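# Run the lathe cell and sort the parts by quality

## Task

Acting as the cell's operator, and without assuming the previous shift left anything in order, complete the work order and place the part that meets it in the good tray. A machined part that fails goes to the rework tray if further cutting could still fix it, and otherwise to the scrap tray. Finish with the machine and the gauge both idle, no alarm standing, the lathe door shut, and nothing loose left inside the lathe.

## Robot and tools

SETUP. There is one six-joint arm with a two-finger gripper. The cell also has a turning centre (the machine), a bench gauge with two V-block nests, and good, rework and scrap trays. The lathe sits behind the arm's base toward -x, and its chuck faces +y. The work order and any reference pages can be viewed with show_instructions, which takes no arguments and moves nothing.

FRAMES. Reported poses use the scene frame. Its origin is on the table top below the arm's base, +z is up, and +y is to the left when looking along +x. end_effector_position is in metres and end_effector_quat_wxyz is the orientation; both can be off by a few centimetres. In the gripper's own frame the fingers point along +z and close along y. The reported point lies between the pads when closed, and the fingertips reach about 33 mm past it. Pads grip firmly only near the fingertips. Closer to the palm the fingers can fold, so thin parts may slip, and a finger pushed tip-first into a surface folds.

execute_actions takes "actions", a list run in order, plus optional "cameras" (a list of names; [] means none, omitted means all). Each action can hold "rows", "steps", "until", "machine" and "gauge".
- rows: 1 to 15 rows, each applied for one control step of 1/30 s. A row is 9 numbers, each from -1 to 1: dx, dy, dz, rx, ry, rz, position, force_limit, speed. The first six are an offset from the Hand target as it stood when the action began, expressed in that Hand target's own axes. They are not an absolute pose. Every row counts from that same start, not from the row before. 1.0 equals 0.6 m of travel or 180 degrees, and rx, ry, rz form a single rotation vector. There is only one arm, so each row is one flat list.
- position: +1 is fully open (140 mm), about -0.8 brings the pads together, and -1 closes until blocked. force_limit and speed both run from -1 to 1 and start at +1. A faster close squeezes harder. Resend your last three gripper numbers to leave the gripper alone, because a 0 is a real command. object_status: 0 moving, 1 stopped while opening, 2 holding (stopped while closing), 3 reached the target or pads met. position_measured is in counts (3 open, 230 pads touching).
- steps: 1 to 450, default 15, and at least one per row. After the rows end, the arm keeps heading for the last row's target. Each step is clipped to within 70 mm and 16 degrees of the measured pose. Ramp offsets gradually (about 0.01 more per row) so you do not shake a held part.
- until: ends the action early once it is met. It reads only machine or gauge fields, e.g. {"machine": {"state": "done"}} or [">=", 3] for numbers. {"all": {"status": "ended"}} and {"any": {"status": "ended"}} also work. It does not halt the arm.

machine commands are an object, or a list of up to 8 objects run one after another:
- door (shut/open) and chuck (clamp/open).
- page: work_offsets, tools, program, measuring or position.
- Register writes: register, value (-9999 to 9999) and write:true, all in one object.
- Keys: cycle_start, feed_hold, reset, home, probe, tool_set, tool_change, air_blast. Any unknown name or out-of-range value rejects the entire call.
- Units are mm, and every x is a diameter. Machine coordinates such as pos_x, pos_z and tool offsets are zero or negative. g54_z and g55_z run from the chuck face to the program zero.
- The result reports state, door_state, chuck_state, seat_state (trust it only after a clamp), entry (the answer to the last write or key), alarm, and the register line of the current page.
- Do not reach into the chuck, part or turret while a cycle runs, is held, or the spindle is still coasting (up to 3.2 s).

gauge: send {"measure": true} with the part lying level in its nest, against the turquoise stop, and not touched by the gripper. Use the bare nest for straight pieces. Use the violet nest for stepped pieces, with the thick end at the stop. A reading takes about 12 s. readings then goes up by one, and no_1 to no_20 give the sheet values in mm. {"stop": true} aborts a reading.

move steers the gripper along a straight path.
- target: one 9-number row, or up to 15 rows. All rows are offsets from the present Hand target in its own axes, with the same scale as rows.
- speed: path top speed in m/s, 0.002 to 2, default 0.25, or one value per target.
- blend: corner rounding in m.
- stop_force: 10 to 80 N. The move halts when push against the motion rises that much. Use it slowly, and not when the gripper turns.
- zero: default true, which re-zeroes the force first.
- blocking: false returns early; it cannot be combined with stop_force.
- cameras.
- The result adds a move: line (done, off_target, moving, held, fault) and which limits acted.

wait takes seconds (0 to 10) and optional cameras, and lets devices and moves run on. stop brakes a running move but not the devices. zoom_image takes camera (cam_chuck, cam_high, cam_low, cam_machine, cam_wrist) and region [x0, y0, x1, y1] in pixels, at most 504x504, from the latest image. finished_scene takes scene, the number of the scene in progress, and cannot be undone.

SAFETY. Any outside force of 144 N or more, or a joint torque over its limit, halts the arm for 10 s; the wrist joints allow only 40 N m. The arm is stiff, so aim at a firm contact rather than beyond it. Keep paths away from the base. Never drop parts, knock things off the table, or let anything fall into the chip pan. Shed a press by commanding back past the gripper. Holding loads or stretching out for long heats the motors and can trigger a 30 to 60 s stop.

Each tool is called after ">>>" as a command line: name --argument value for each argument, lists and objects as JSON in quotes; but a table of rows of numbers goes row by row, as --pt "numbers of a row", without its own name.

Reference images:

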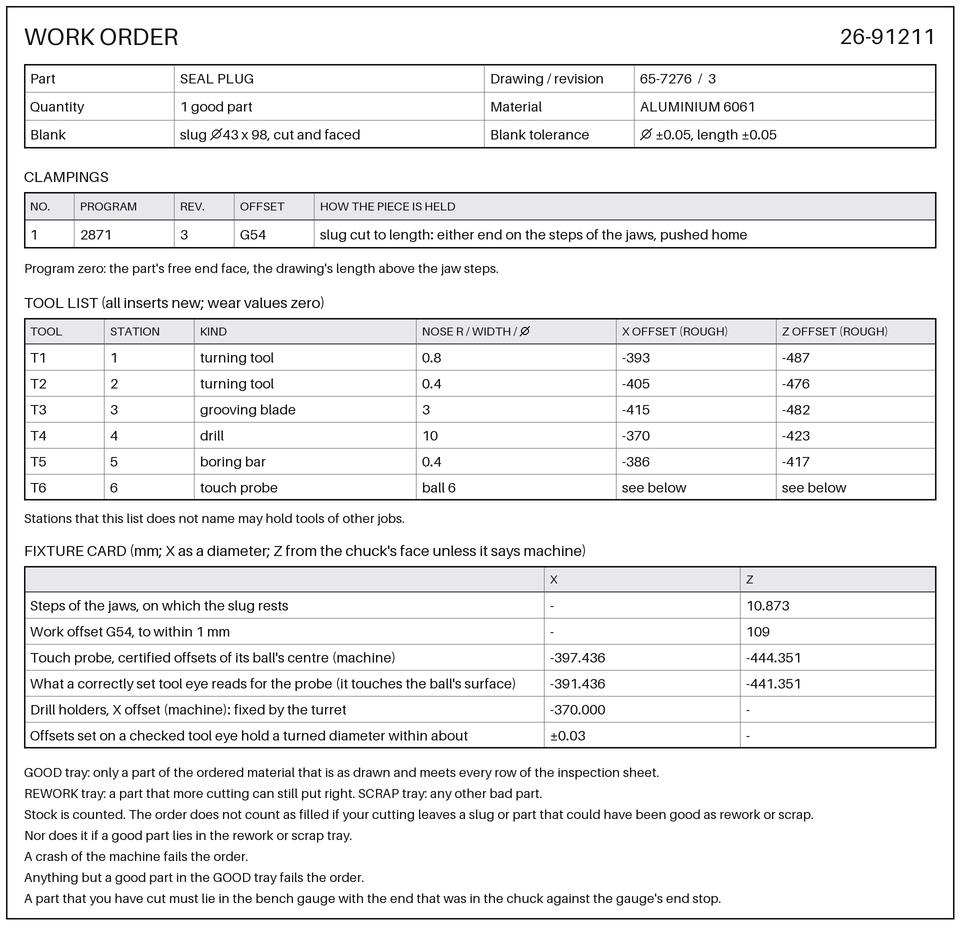

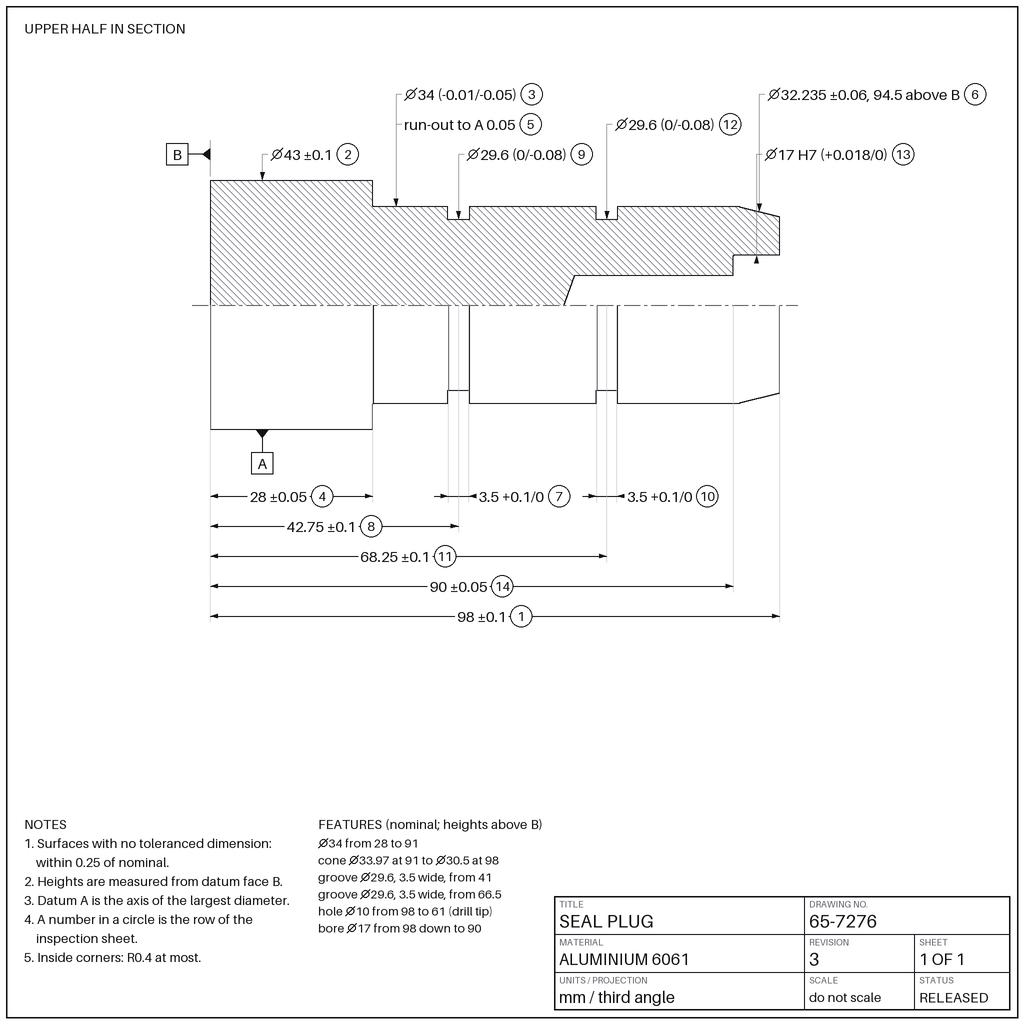

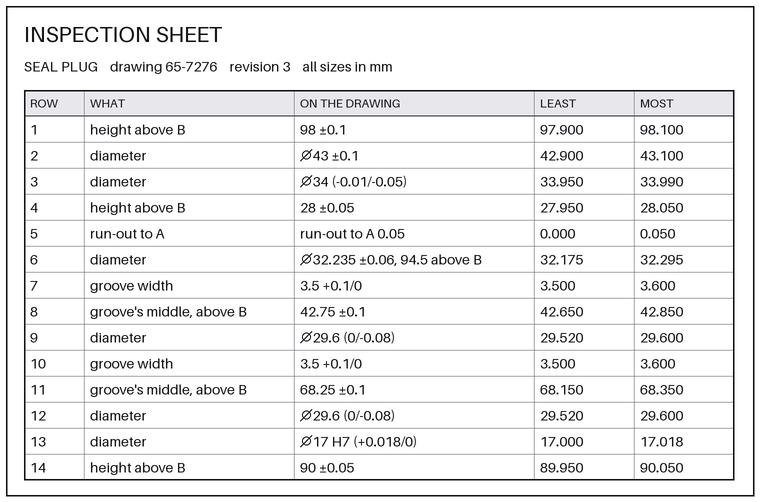

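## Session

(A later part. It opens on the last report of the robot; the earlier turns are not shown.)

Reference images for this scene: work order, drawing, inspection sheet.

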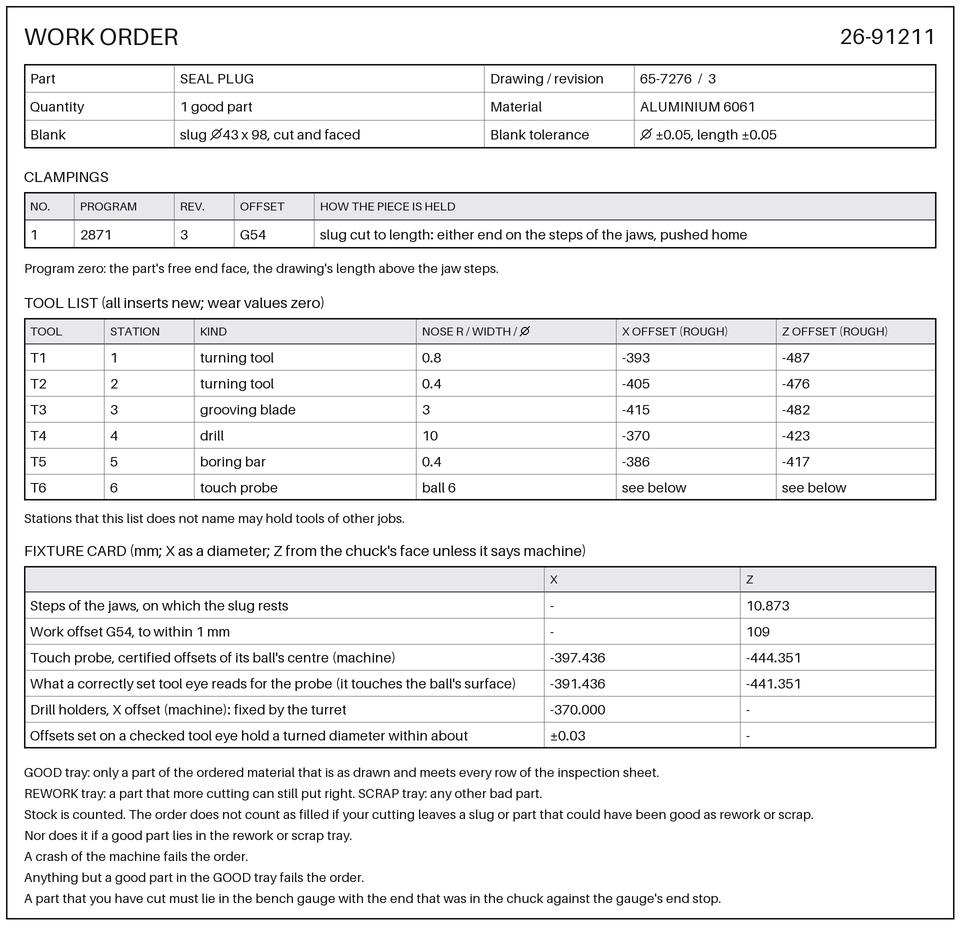

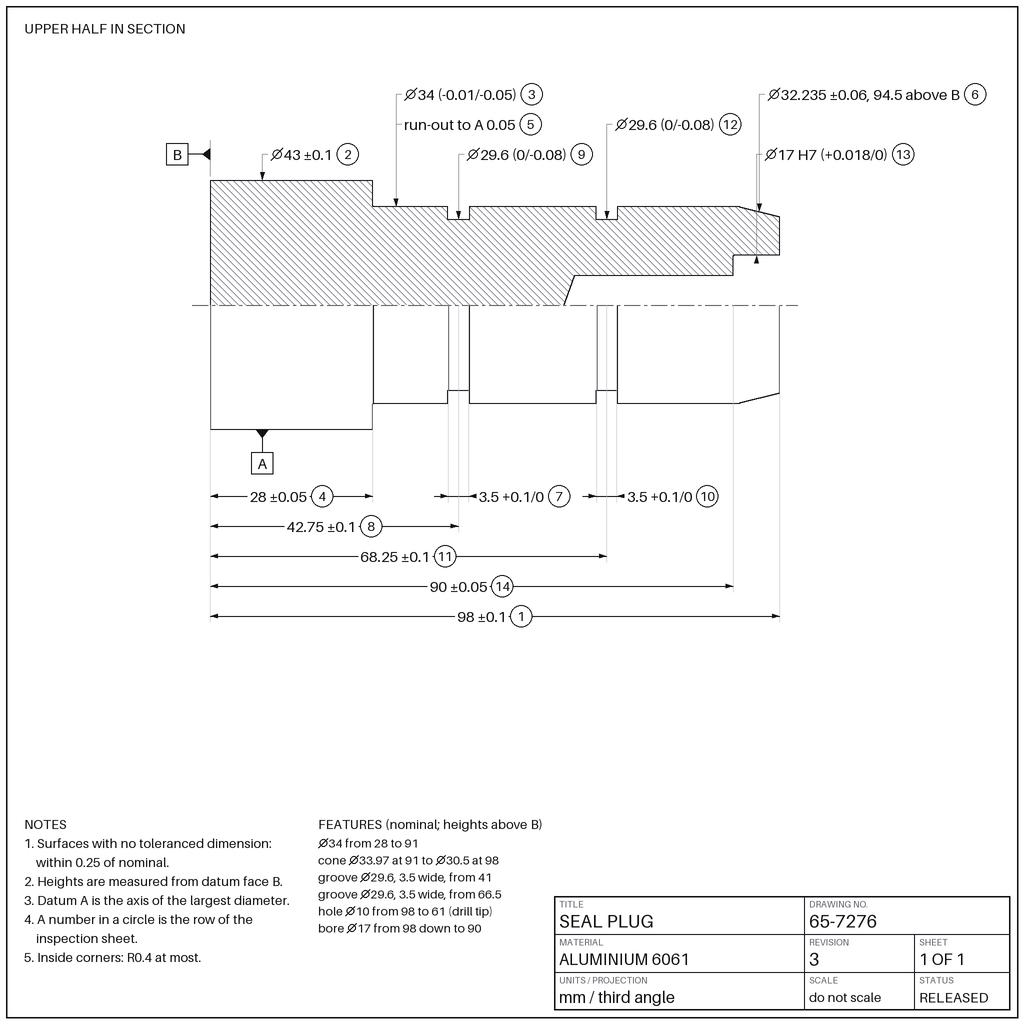

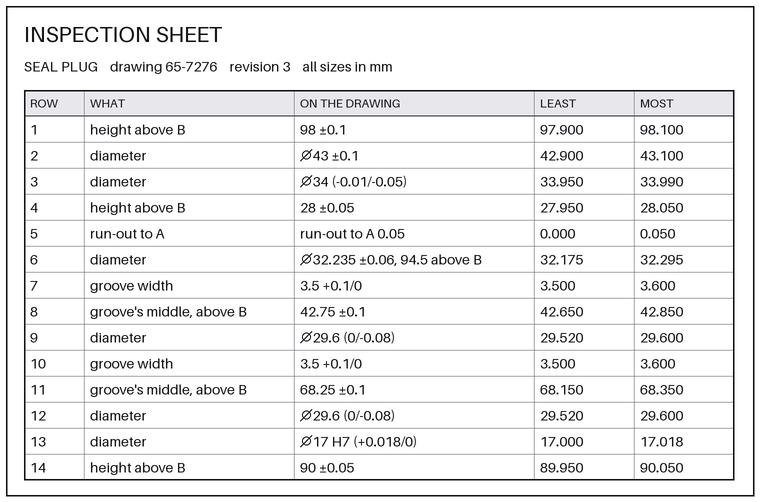

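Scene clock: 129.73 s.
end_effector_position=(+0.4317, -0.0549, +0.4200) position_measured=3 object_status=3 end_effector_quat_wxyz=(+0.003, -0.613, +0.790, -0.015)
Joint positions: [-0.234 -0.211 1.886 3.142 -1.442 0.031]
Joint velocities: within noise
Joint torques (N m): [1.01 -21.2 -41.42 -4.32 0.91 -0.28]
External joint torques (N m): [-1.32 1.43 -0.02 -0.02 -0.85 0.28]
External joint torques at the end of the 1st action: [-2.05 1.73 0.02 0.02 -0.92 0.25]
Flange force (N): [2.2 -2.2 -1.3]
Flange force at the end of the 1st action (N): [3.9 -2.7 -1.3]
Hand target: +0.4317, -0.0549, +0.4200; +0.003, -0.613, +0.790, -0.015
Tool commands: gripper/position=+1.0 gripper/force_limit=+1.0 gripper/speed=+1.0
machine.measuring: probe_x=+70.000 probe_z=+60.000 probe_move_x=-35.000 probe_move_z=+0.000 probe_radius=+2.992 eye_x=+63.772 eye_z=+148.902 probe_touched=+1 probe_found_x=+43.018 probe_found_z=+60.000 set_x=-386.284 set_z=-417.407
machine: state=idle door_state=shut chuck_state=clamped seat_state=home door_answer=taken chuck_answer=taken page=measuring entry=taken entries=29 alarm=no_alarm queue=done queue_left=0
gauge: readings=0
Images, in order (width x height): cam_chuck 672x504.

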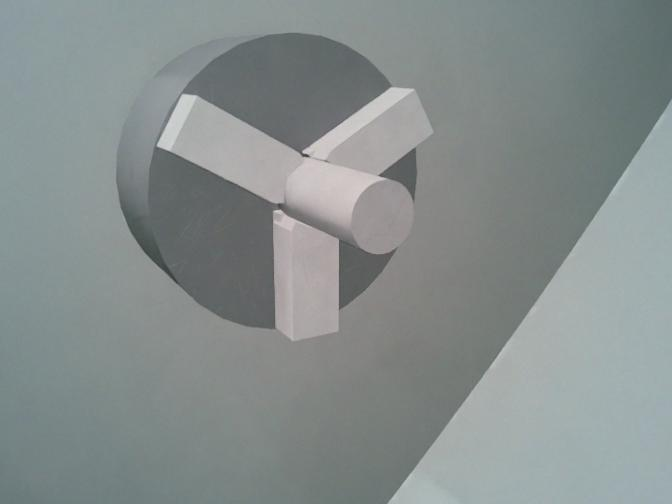

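>>> execute_actions --actions '[{"machine":{"home":true},"steps":300,"until":{"machine":{"queue":["!=","running"]}}},{"machine":{"door":"open","page":"position"},"steps":300,"until":{"machine":{"door_state":"open"}}}]'

>>> zoom_image --camera "cam_machine" --region '[180, 60, 480, 320]'

Scene clock: 133.13 s.
end_effector_position=(+0.4317, -0.0549, +0.4200) position_measured=3 object_status=3 end_effector_quat_wxyz=(+0.003, -0.613, +0.790, -0.015)
Joint positions: [-0.234 -0.211 1.886 3.142 -1.442 0.031]
Joint velocities: within noise
Joint torques (N m): [0.85 -21.07 -41.2 -4.31 0.83 -0.27]
External joint torques (N m): [-1.22 1.34 -0.23 -0.02 -0.77 0.26]
External joint torques at the end of the 1st action: [-1.88 1.1 0.02 0 -0.81 0.31]
Flange force (N): [2.0 -2.4 -1.5]
Flange force at the end of the 1st action (N): [3.5 -1.7 -1.2]
Hand target: +0.4317, -0.0549, +0.4200; +0.003, -0.613, +0.790, -0.015
Tool commands: gripper/position=+1.0 gripper/force_limit=+1.0 gripper/speed=+1.0
machine.position: pos_x=+0.000 pos_z=+0.000
machine: state=idle door_state=open chuck_state=clamped seat_state=home door_answer=taken chuck_answer=taken page=position entry=taken entries=30 alarm=no_alarm queue=running queue_left=0
gauge: readings=0

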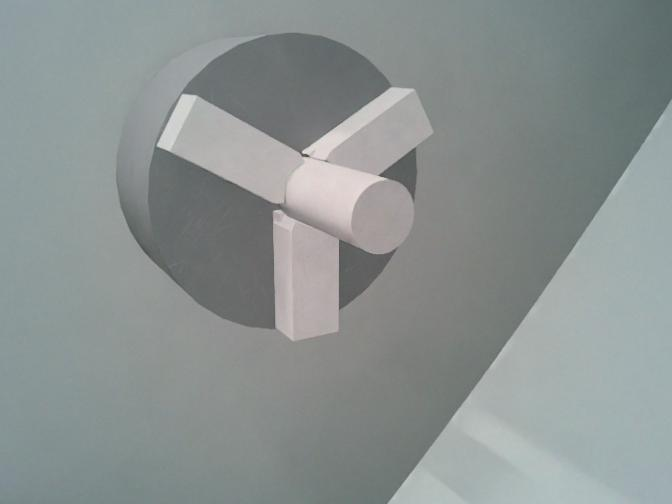

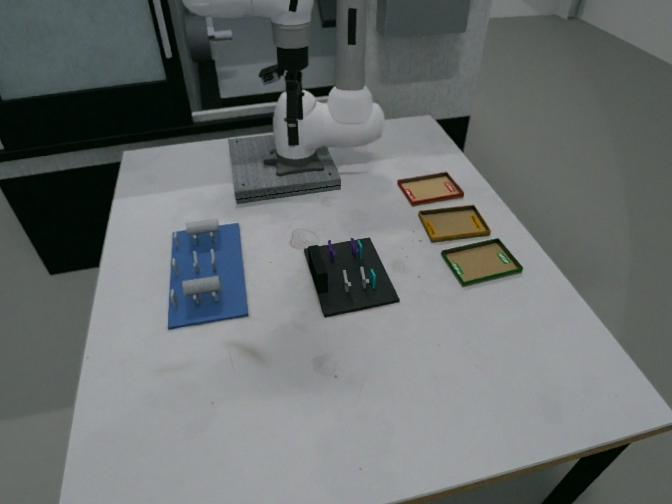

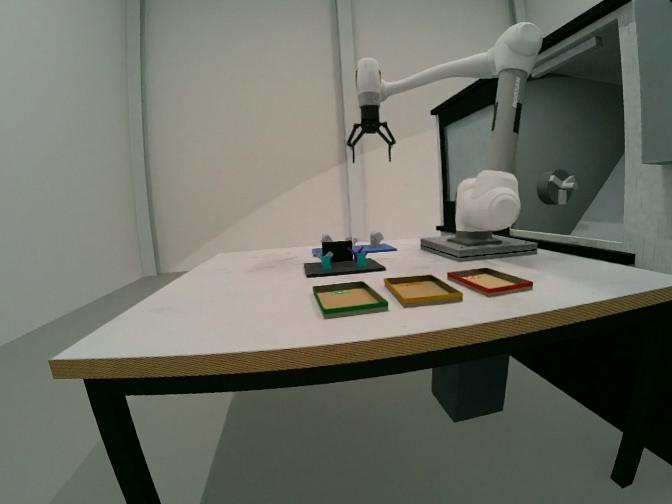

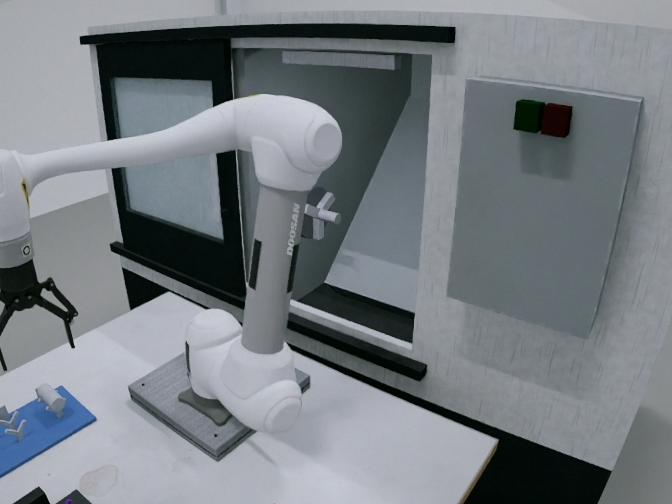

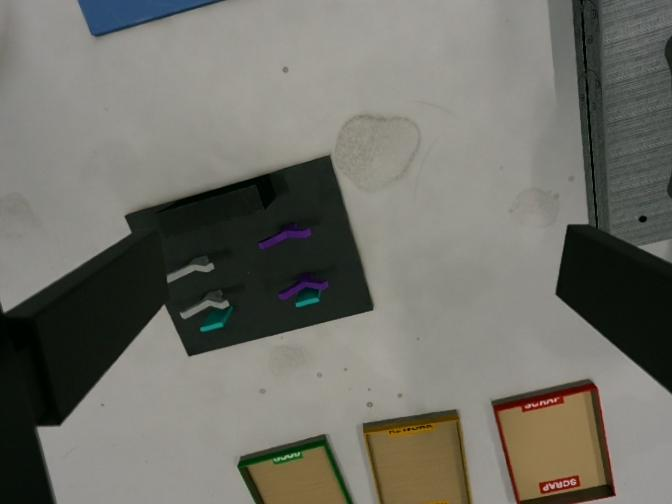

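Scaled by 1.680 from the camera's 672x504 image, which has a finer 960x720 frame.

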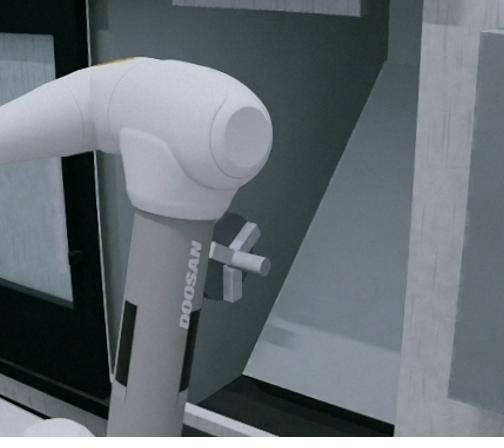

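>>> move --target '[0,0,0,0,0,-0.0806,1,1,1]' --cameras '["cam_wrist"]'

Scene clock: 134.87 s.
end_effector_position=(+0.4317, -0.0549, +0.4200) position_measured=3 object_status=3 end_effector_quat_wxyz=(-0.001, +0.708, -0.706, +0.016)
Joint positions: [-0.234 -0.211 1.886 3.142 -1.442 -0.222]
Joint velocities: within noise
Joint torques (N m): [0.96 -21.64 -41.25 -4.36 0.96 -0.3]
External joint torques (N m): [-1.26 1.82 -0.22 0.02 -0.88 0.3]
Flange force (N): [2.6 -2.5 -1.6]
Hand target: +0.4317, -0.0549, +0.4200; -0.001, +0.708, -0.706, +0.016
Off the commanded pose: 0.000 m, 0 deg.
machine.position: pos_x=+0.000 pos_z=+0.000
machine: state=idle door_state=open chuck_state=clamped seat_state=home door_answer=taken chuck_answer=taken page=position entry=taken entries=30 alarm=no_alarm queue=done queue_left=0
gauge: readings=0
move: done
Images, in order (width x height): cam_wrist 672x504.

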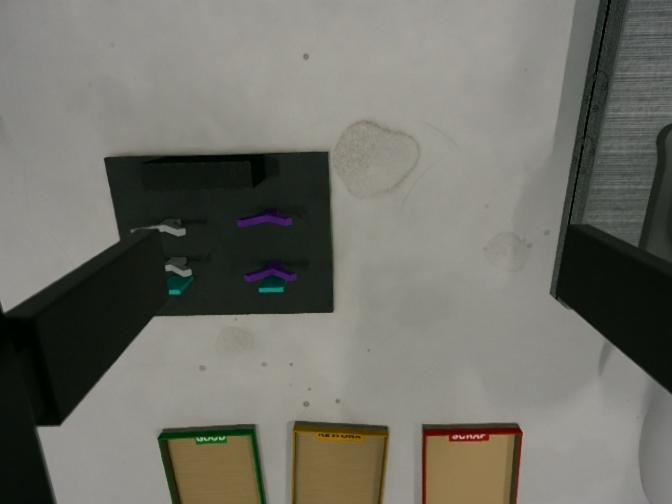

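>>> move --target '[0,-0.1667,0,0,0,0,1,1,1]' --cameras '["cam_wrist"]'

>>> move --target '[-0.1667,0,0,0,0,0,1,1,1]' --cameras '["cam_wrist"]'

>>> move --target '[0,0,0.1667,0,0,0,1,1,1]' --cameras '["cam_wrist"]'

Scene clock: 136.20 s.
end_effector_position=(+0.5316, -0.0546, +0.4224) position_measured=3 object_status=3 end_effector_quat_wxyz=(-0.001, +0.708, -0.706, +0.016)
Joint positions: [-0.193 -0.047 1.741 3.141 -1.423 -0.18]
Joint velocities: within noise
Joint torques (N m): [0.97 -38.83 -41.31 -4.29 1.01 -0.18]
External joint torques (N m): [-1.51 2.33 -0.05 -0.04 -0.94 0.18]
Flange force (N): [2.9 -3.4 -1.2]
Hand target: +0.5317, -0.0546, +0.4223; -0.001, +0.708, -0.706, +0.016
Off the commanded pose: 0.000 m, 0 deg.
machine.position: pos_x=+0.000 pos_z=+0.000
machine: state=idle door_state=open chuck_state=clamped seat_state=home door_answer=taken chuck_answer=taken page=position entry=taken entries=30 alarm=no_alarm queue=done queue_left=0
gauge: readings=0
move: done
Images, in order (width x height): cam_wrist 672x504.

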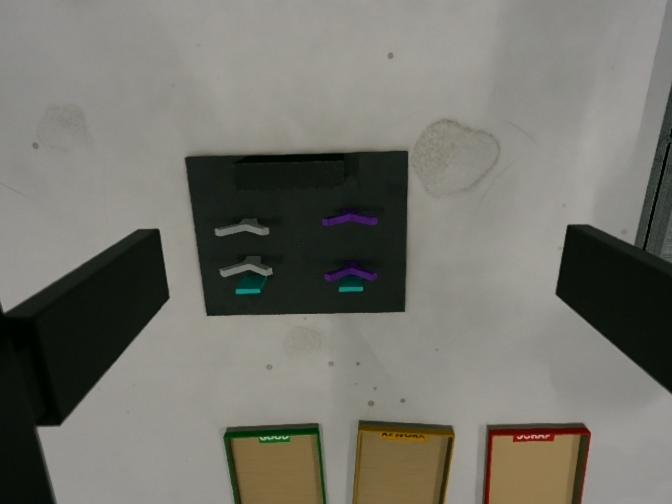

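Scene clock: 137.03 s.
end_effector_position=(+0.5314, +0.0453, +0.4203) position_measured=3 object_status=3 end_effector_quat_wxyz=(-0.001, +0.708, -0.706, +0.016)
Joint positions: [-0.002 -0.05 1.745 3.136 -1.423 0.011]
Joint velocities: within noise
Joint torques (N m): [2.71 -38.52 -41.12 -4.33 0.94 -0.22]
External joint torques (N m): [-3.19 2.17 -0.21 -0.01 -0.89 0.22]
Flange force (N): [5.4 -3.8 -1.4]
Hand target: +0.5314, +0.0454, +0.4202; -0.001, +0.708, -0.706, +0.016
Off the commanded pose: 0.000 m, 0 deg.
machine.position: pos_x=+0.000 pos_z=+0.000
machine: state=idle door_state=open chuck_state=clamped seat_state=home door_answer=taken chuck_answer=taken page=position entry=taken entries=30 alarm=no_alarm queue=done queue_left=0
gauge: readings=0
move: done
Images, in order (width x height): cam_wrist 672x504.

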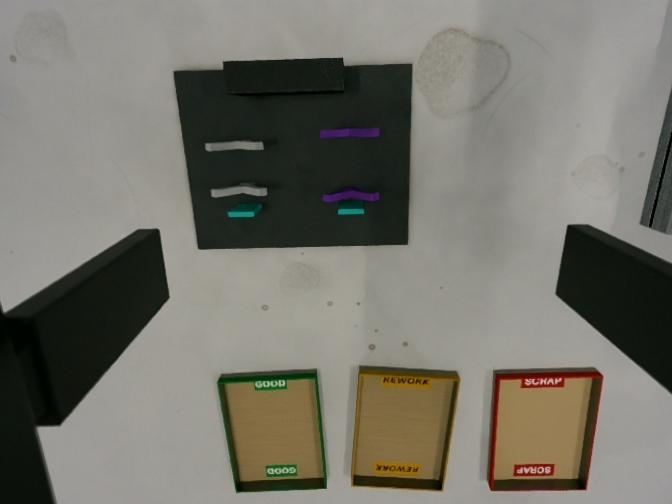

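Scene clock: 137.87 s.
end_effector_position=(+0.5337, +0.0433, +0.3203) position_measured=3 object_status=3 end_effector_quat_wxyz=(-0.001, +0.708, -0.706, +0.016)
Joint positions: [-0.003 -0.011 1.89 3.136 -1.238 0.011]
Joint velocities: within noise
Joint torques (N m): [1.15 -41.24 -39.26 -4.11 0.87 -0.26]
External joint torques (N m): [-1.7 2.48 -0.43 -0.05 -0.82 0.26]
Flange force (N): [2.4 -4.7 -0.7]
Hand target: +0.5337, +0.0433, +0.3203; -0.001, +0.708, -0.706, +0.016
Off the commanded pose: 0.000 m, 0 deg.
machine.position: pos_x=+0.000 pos_z=+0.000
machine: state=idle door_state=open chuck_state=clamped seat_state=home door_answer=taken chuck_answer=taken page=position entry=taken entries=30 alarm=no_alarm queue=done queue_left=0
gauge: readings=0
move: done
Images, in order (width x height): cam_wrist 672x504.

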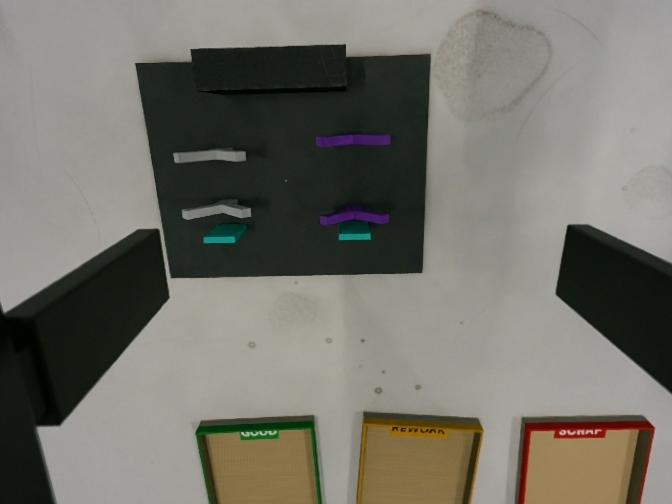

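>>> move --target '[0.822,0.557,-0.3,-0.5,0,0,1,1,1]' --speed 0.4

Scene clock: 143.43 s.
end_effector_position=(+0.1968, -0.4471, +0.5028) position_measured=3 object_status=3 end_effector_quat_wxyz=(+0.500, +0.501, -0.510, -0.488)
Joint positions: [-0.773 0.351 1.749 2.081 -2.231 -0.848]
Joint velocities: within noise
Joint torques (N m): [0.82 -73.86 -35.84 -3.45 -0.87 -0.2]
External joint torques (N m): [-1.76 3.4 -0.21 0.03 -0.86 0.25]
Flange force (N): [4.4 -2.5 -3.0]
Hand target: +0.1967, -0.4471, +0.5028; +0.500, +0.501, -0.510, -0.488
Off the commanded pose: 0.000 m, 0 deg.
machine.position: pos_x=+0.000 pos_z=+0.000
machine: state=idle door_state=open chuck_state=clamped seat_state=home door_answer=taken chuck_answer=taken page=position entry=taken entries=30 alarm=no_alarm queue=done queue_left=0
gauge: readings=0
move: done

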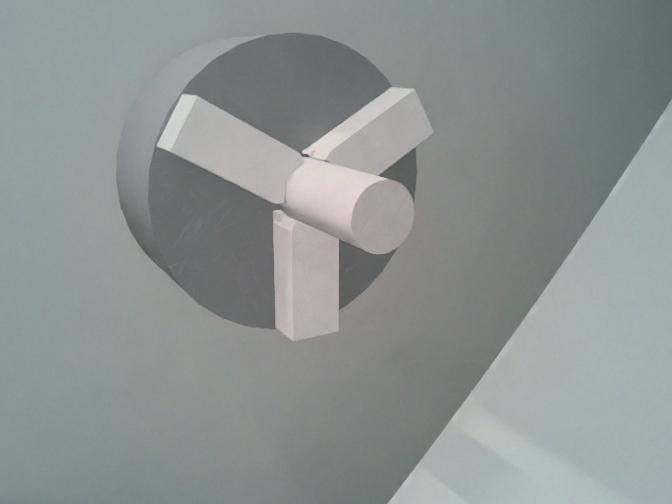

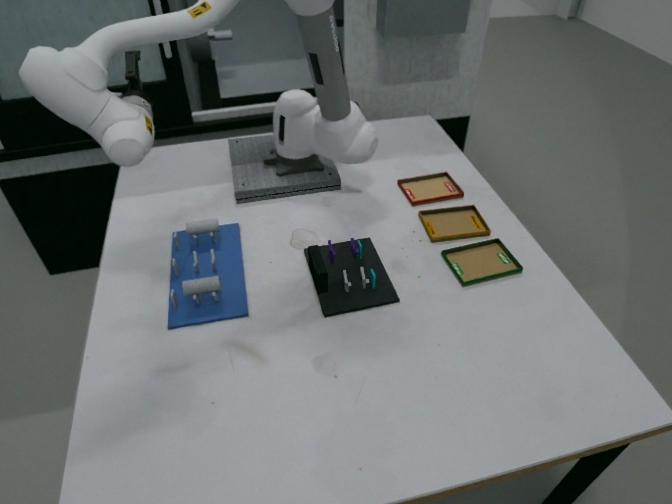

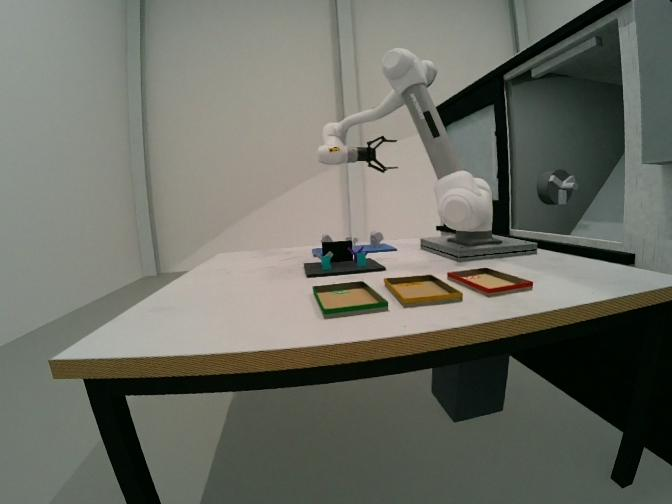

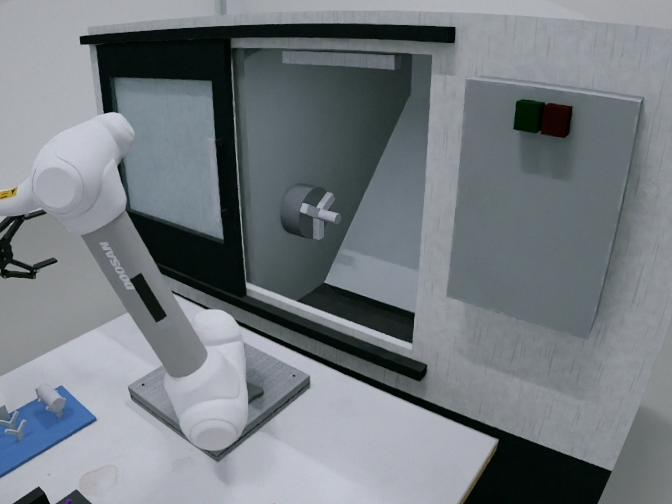

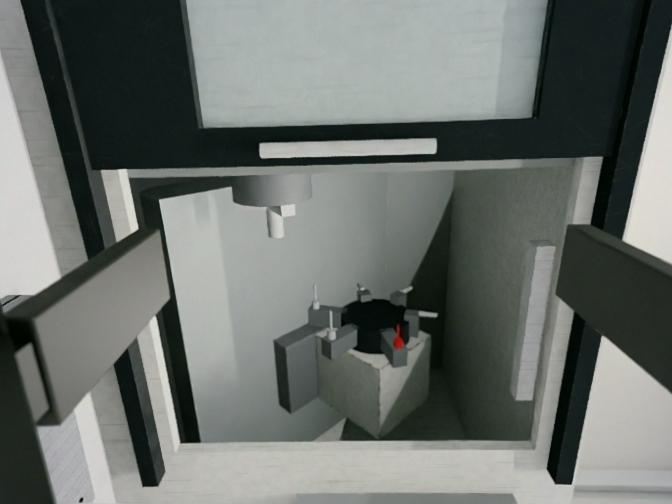

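>>> move --target '[0,0,0,0,0,0.985,1,1,1]' --speed 0.5 --cameras '["cam_wrist"]'

Scene clock: 148.00 s.
end_effector_position=(+0.1967, -0.4471, +0.5028) position_measured=3 object_status=3 end_effector_quat_wxyz=(+0.500, -0.498, -0.513, +0.488)
Joint positions: [-0.773 0.351 1.749 2.081 -2.231 2.247]
Joint velocities: within noise
Joint torques (N m): [0.56 -73.56 -35.74 -3.36 -0.9 -0.31]
External joint torques (N m): [-1.57 3.09 -0.26 0.01 -0.83 0.26]
Flange force (N): [-4.2 2.0 -2.9]
Hand target: +0.1967, -0.4471, +0.5028; +0.500, -0.498, -0.513, +0.488
Off the commanded pose: 0.000 m, 0 deg.
machine.position: pos_x=+0.000 pos_z=+0.000
machine: state=idle door_state=open chuck_state=clamped seat_state=home door_answer=taken chuck_answer=taken page=position entry=taken entries=30 alarm=no_alarm queue=done queue_left=0
gauge: readings=0
move: done
Images, in order (width x height): cam_wrist 672x504.

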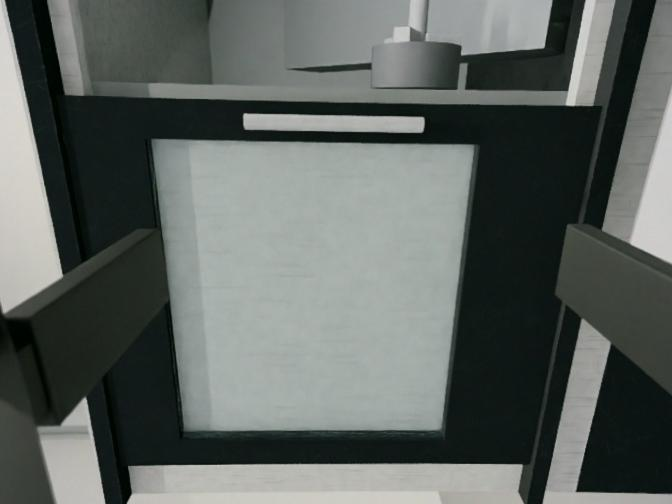

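>>> move --target '[0.345,0.255,0.078,0.0071,0,0.0086,1,1,1]' --speed 0.3 --cameras '["cam_wrist","cam_machine"]'

Scene clock: 150.10 s.
end_effector_position=(+0.1527, -0.2363, +0.3542) position_measured=3 object_status=3 end_effector_quat_wxyz=(+0.499, -0.500, -0.501, +0.501)
Joint positions: [-0.539 0.322 2.157 2.507 -2.13 2.754]
Joint velocities: within noise
Joint torques (N m): [0.6 -59.76 -24.64 -2.94 -1.49 -0.38]
External joint torques (N m): [-1.46 2.42 -0.82 0 -0.99 0.34]
Flange force (N): [-3.6 2.1 -3.5]
Hand target: +0.1527, -0.2363, +0.3542; +0.499, -0.500, -0.501, +0.501
Off the commanded pose: 0.000 m, 0 deg.
machine.position: pos_x=+0.000 pos_z=+0.000
machine: state=idle door_state=open chuck_state=clamped seat_state=home door_answer=taken chuck_answer=taken page=position entry=taken entries=30 alarm=no_alarm queue=done queue_left=0
gauge: readings=0
move: done
Images, in order (width x height): cam_machine 672x504, cam_wrist 672x504.

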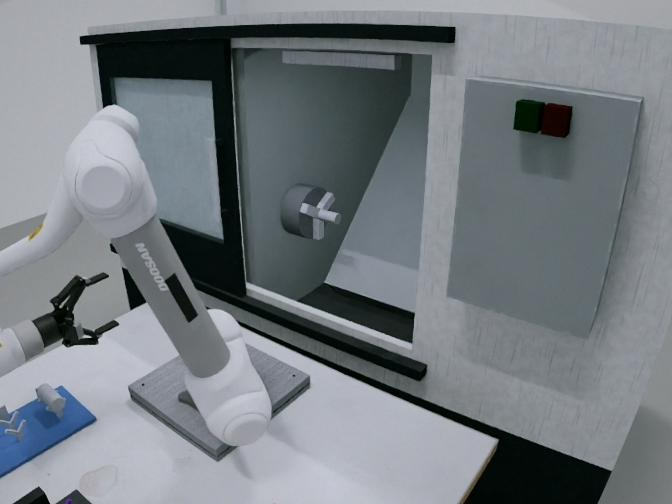

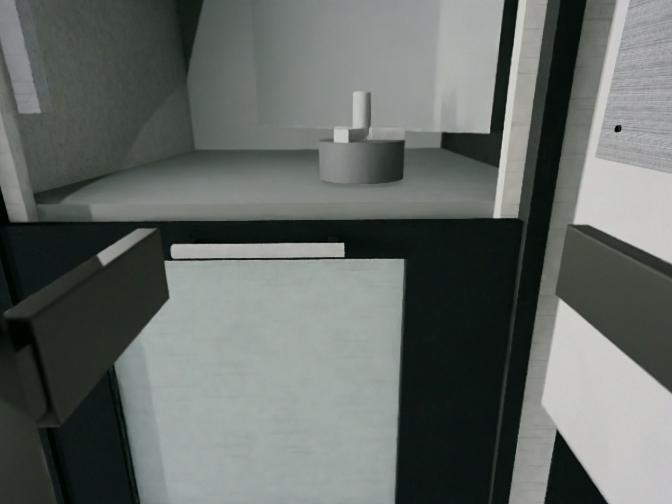

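>>> move --pt "-0.09 -0.193 0.255 0 0 0 1 1 1" --pt "-0.057 -0.16 0.755 0 0 0 1 1 1" --speed 0.25 --blend 0.05

Scene clock: 154.23 s.
end_effector_position=(-0.3002, -0.2720, +0.4498) position_measured=3 object_status=3 end_effector_quat_wxyz=(+0.499, -0.500, -0.501, +0.501)
Joint positions: [-1.595 -0.247 2.516 1.564 -1.56 2.254]
Joint velocities: within noise
Joint torques (N m): [2.46 -9.25 -34.53 -2.09 -0.78 -0.33]
External joint torques (N m): [-2.83 0.84 -0.41 0.04 -0.92 0.28]
Flange force (N): [-2.5 1.8 7.3]
Hand target: -0.3002, -0.2720, +0.4498; +0.499, -0.500, -0.501, +0.501
Off the commanded pose: 0.000 m, 0 deg.
machine.position: pos_x=+0.000 pos_z=+0.000
machine: state=idle door_state=open chuck_state=clamped seat_state=home door_answer=taken chuck_answer=taken page=position entry=taken entries=30 alarm=no_alarm queue=done queue_left=0
gauge: readings=0
move: done

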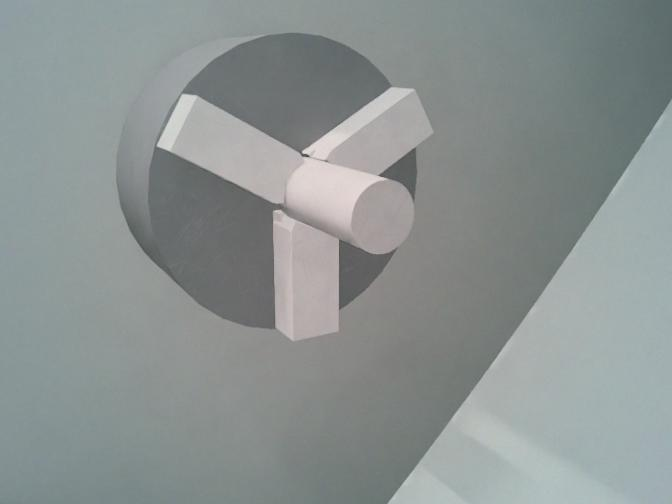

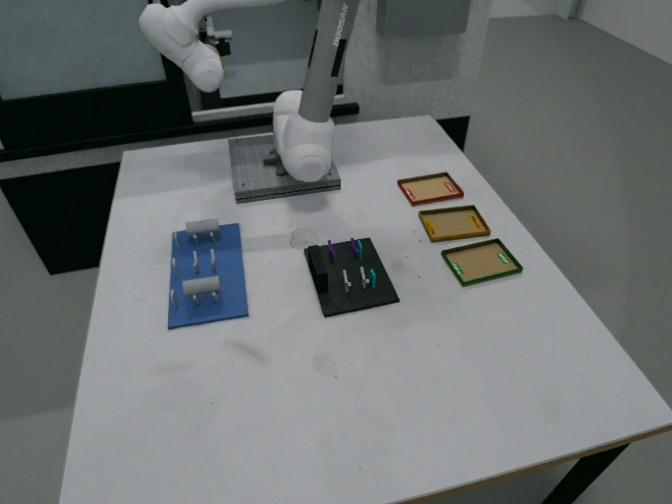

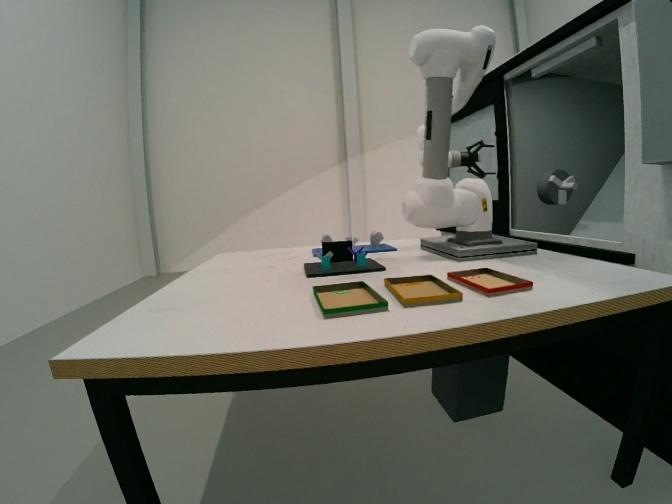

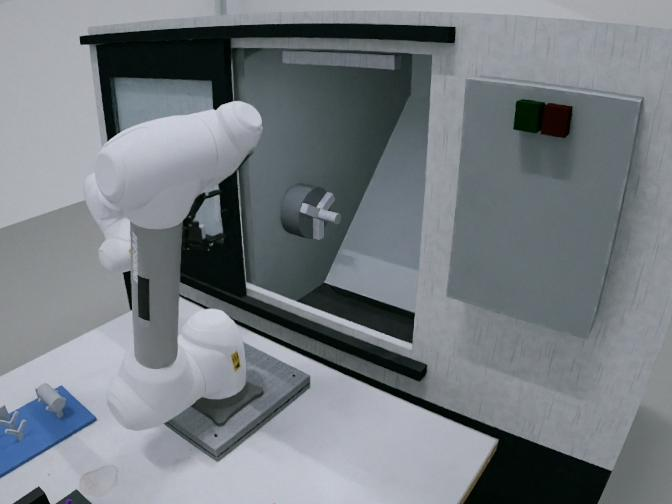

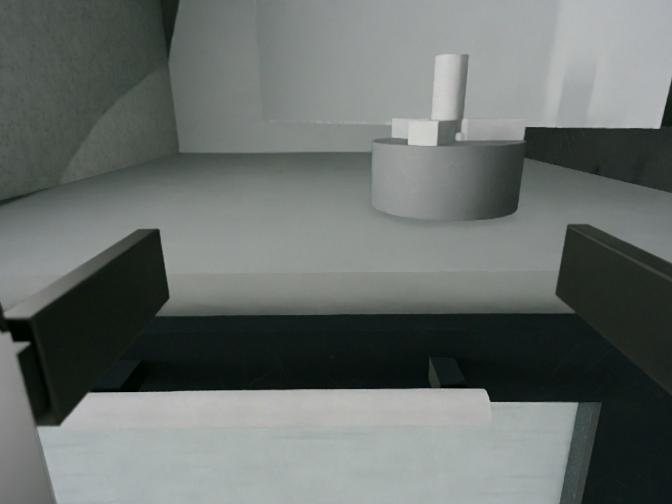

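>>> move --target '[0.1,0.083,0.25,0,0,0,1,1,1]' --speed 0.25 --cameras '["cam_wrist","cam_chuck","cam_machine"]'

Scene clock: 156.10 s.
end_effector_position=(-0.4504, -0.2125, +0.3998) position_measured=3 object_status=3 end_effector_quat_wxyz=(+0.499, -0.500, -0.501, +0.501)
Joint positions: [-2.225 -0.215 2.617 1.067 -1.153 2.495]
Joint velocities: within noise
Joint torques (N m): [1.94 -10.82 -32.53 -0.1 -1.24 -0.31]
External joint torques (N m): [-2.2 1.29 -0.2 -0.02 -0.9 0.26]
Flange force (N): [1.1 5.3 7.6]
Hand target: -0.4504, -0.2125, +0.3998; +0.499, -0.500, -0.501, +0.501
Off the commanded pose: 0.000 m, 0 deg.
machine.position: pos_x=+0.000 pos_z=+0.000
machine: state=idle door_state=open chuck_state=clamped seat_state=home door_answer=taken chuck_answer=taken page=position entry=taken entries=30 alarm=no_alarm queue=done queue_left=0
gauge: readings=0
move: done
Images, in order (width x height): cam_chuck 672x504, cam_machine 672x504, cam_wrist 672x504.

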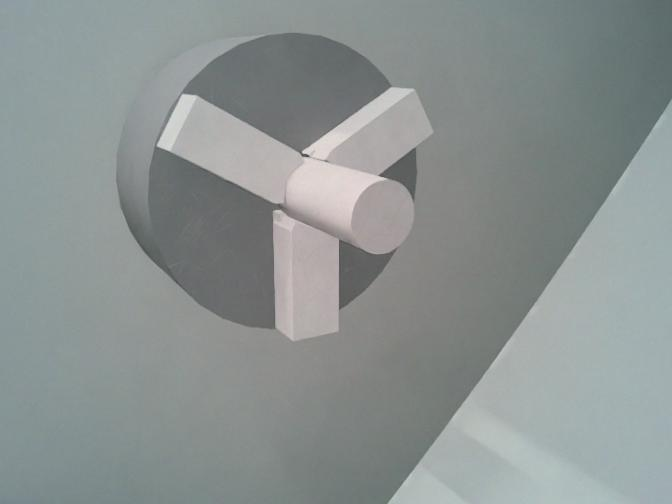

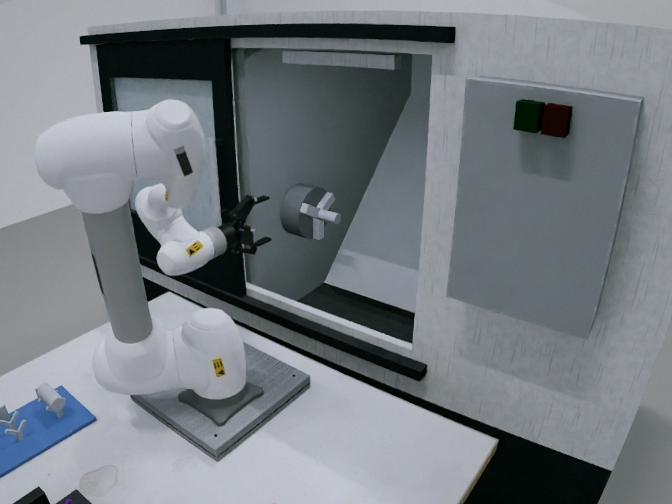

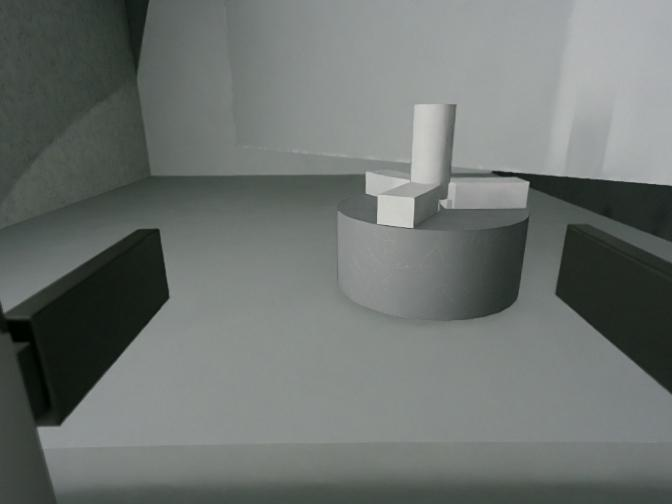

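>>> move --target '[0.033,0.1,0.133,0,0,0,1,1,1]' --speed 0.15 --cameras '["cam_wrist","cam_chuck"]'

Scene clock: 157.60 s.
end_effector_position=(-0.5302, -0.1931, +0.3398) position_measured=3 object_status=3 end_effector_quat_wxyz=(+0.499, -0.500, -0.501, +0.501)
Joint positions: [-2.499 0.003 2.625 0.722 -1.169 2.796]
Joint velocities: within noise
Joint torques (N m): [2.16 -26.24 -25.39 0.73 -1.67 -0.33]
External joint torques (N m): [-2.16 1.52 0.04 -0.02 -0.86 0.28]
Flange force (N): [4.0 7.5 6.1]
Hand target: -0.5302, -0.1930, +0.3397; +0.499, -0.500, -0.501, +0.501
Off the commanded pose: 0.000 m, 0 deg.
machine.position: pos_x=+0.000 pos_z=+0.000
machine: state=idle door_state=open chuck_state=clamped seat_state=home door_answer=taken chuck_answer=taken page=position entry=taken entries=30 alarm=no_alarm queue=done queue_left=0
gauge: readings=0
move: done
Images, in order (width x height): cam_chuck 672x504, cam_wrist 672x504.

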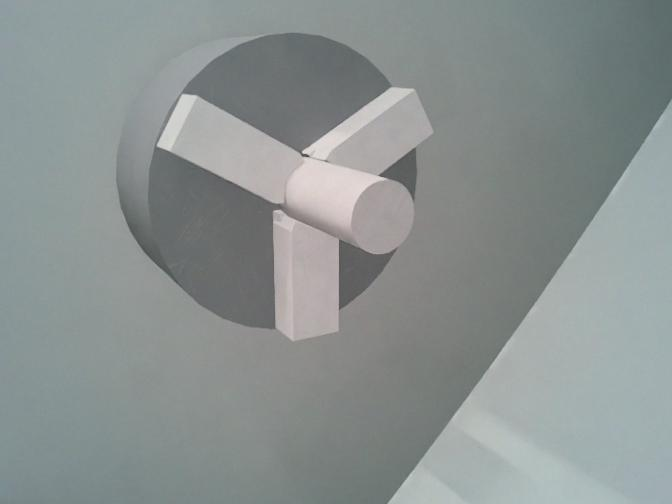

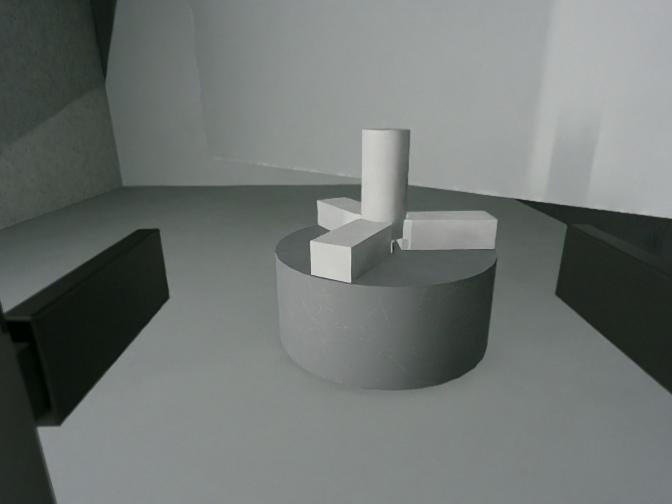

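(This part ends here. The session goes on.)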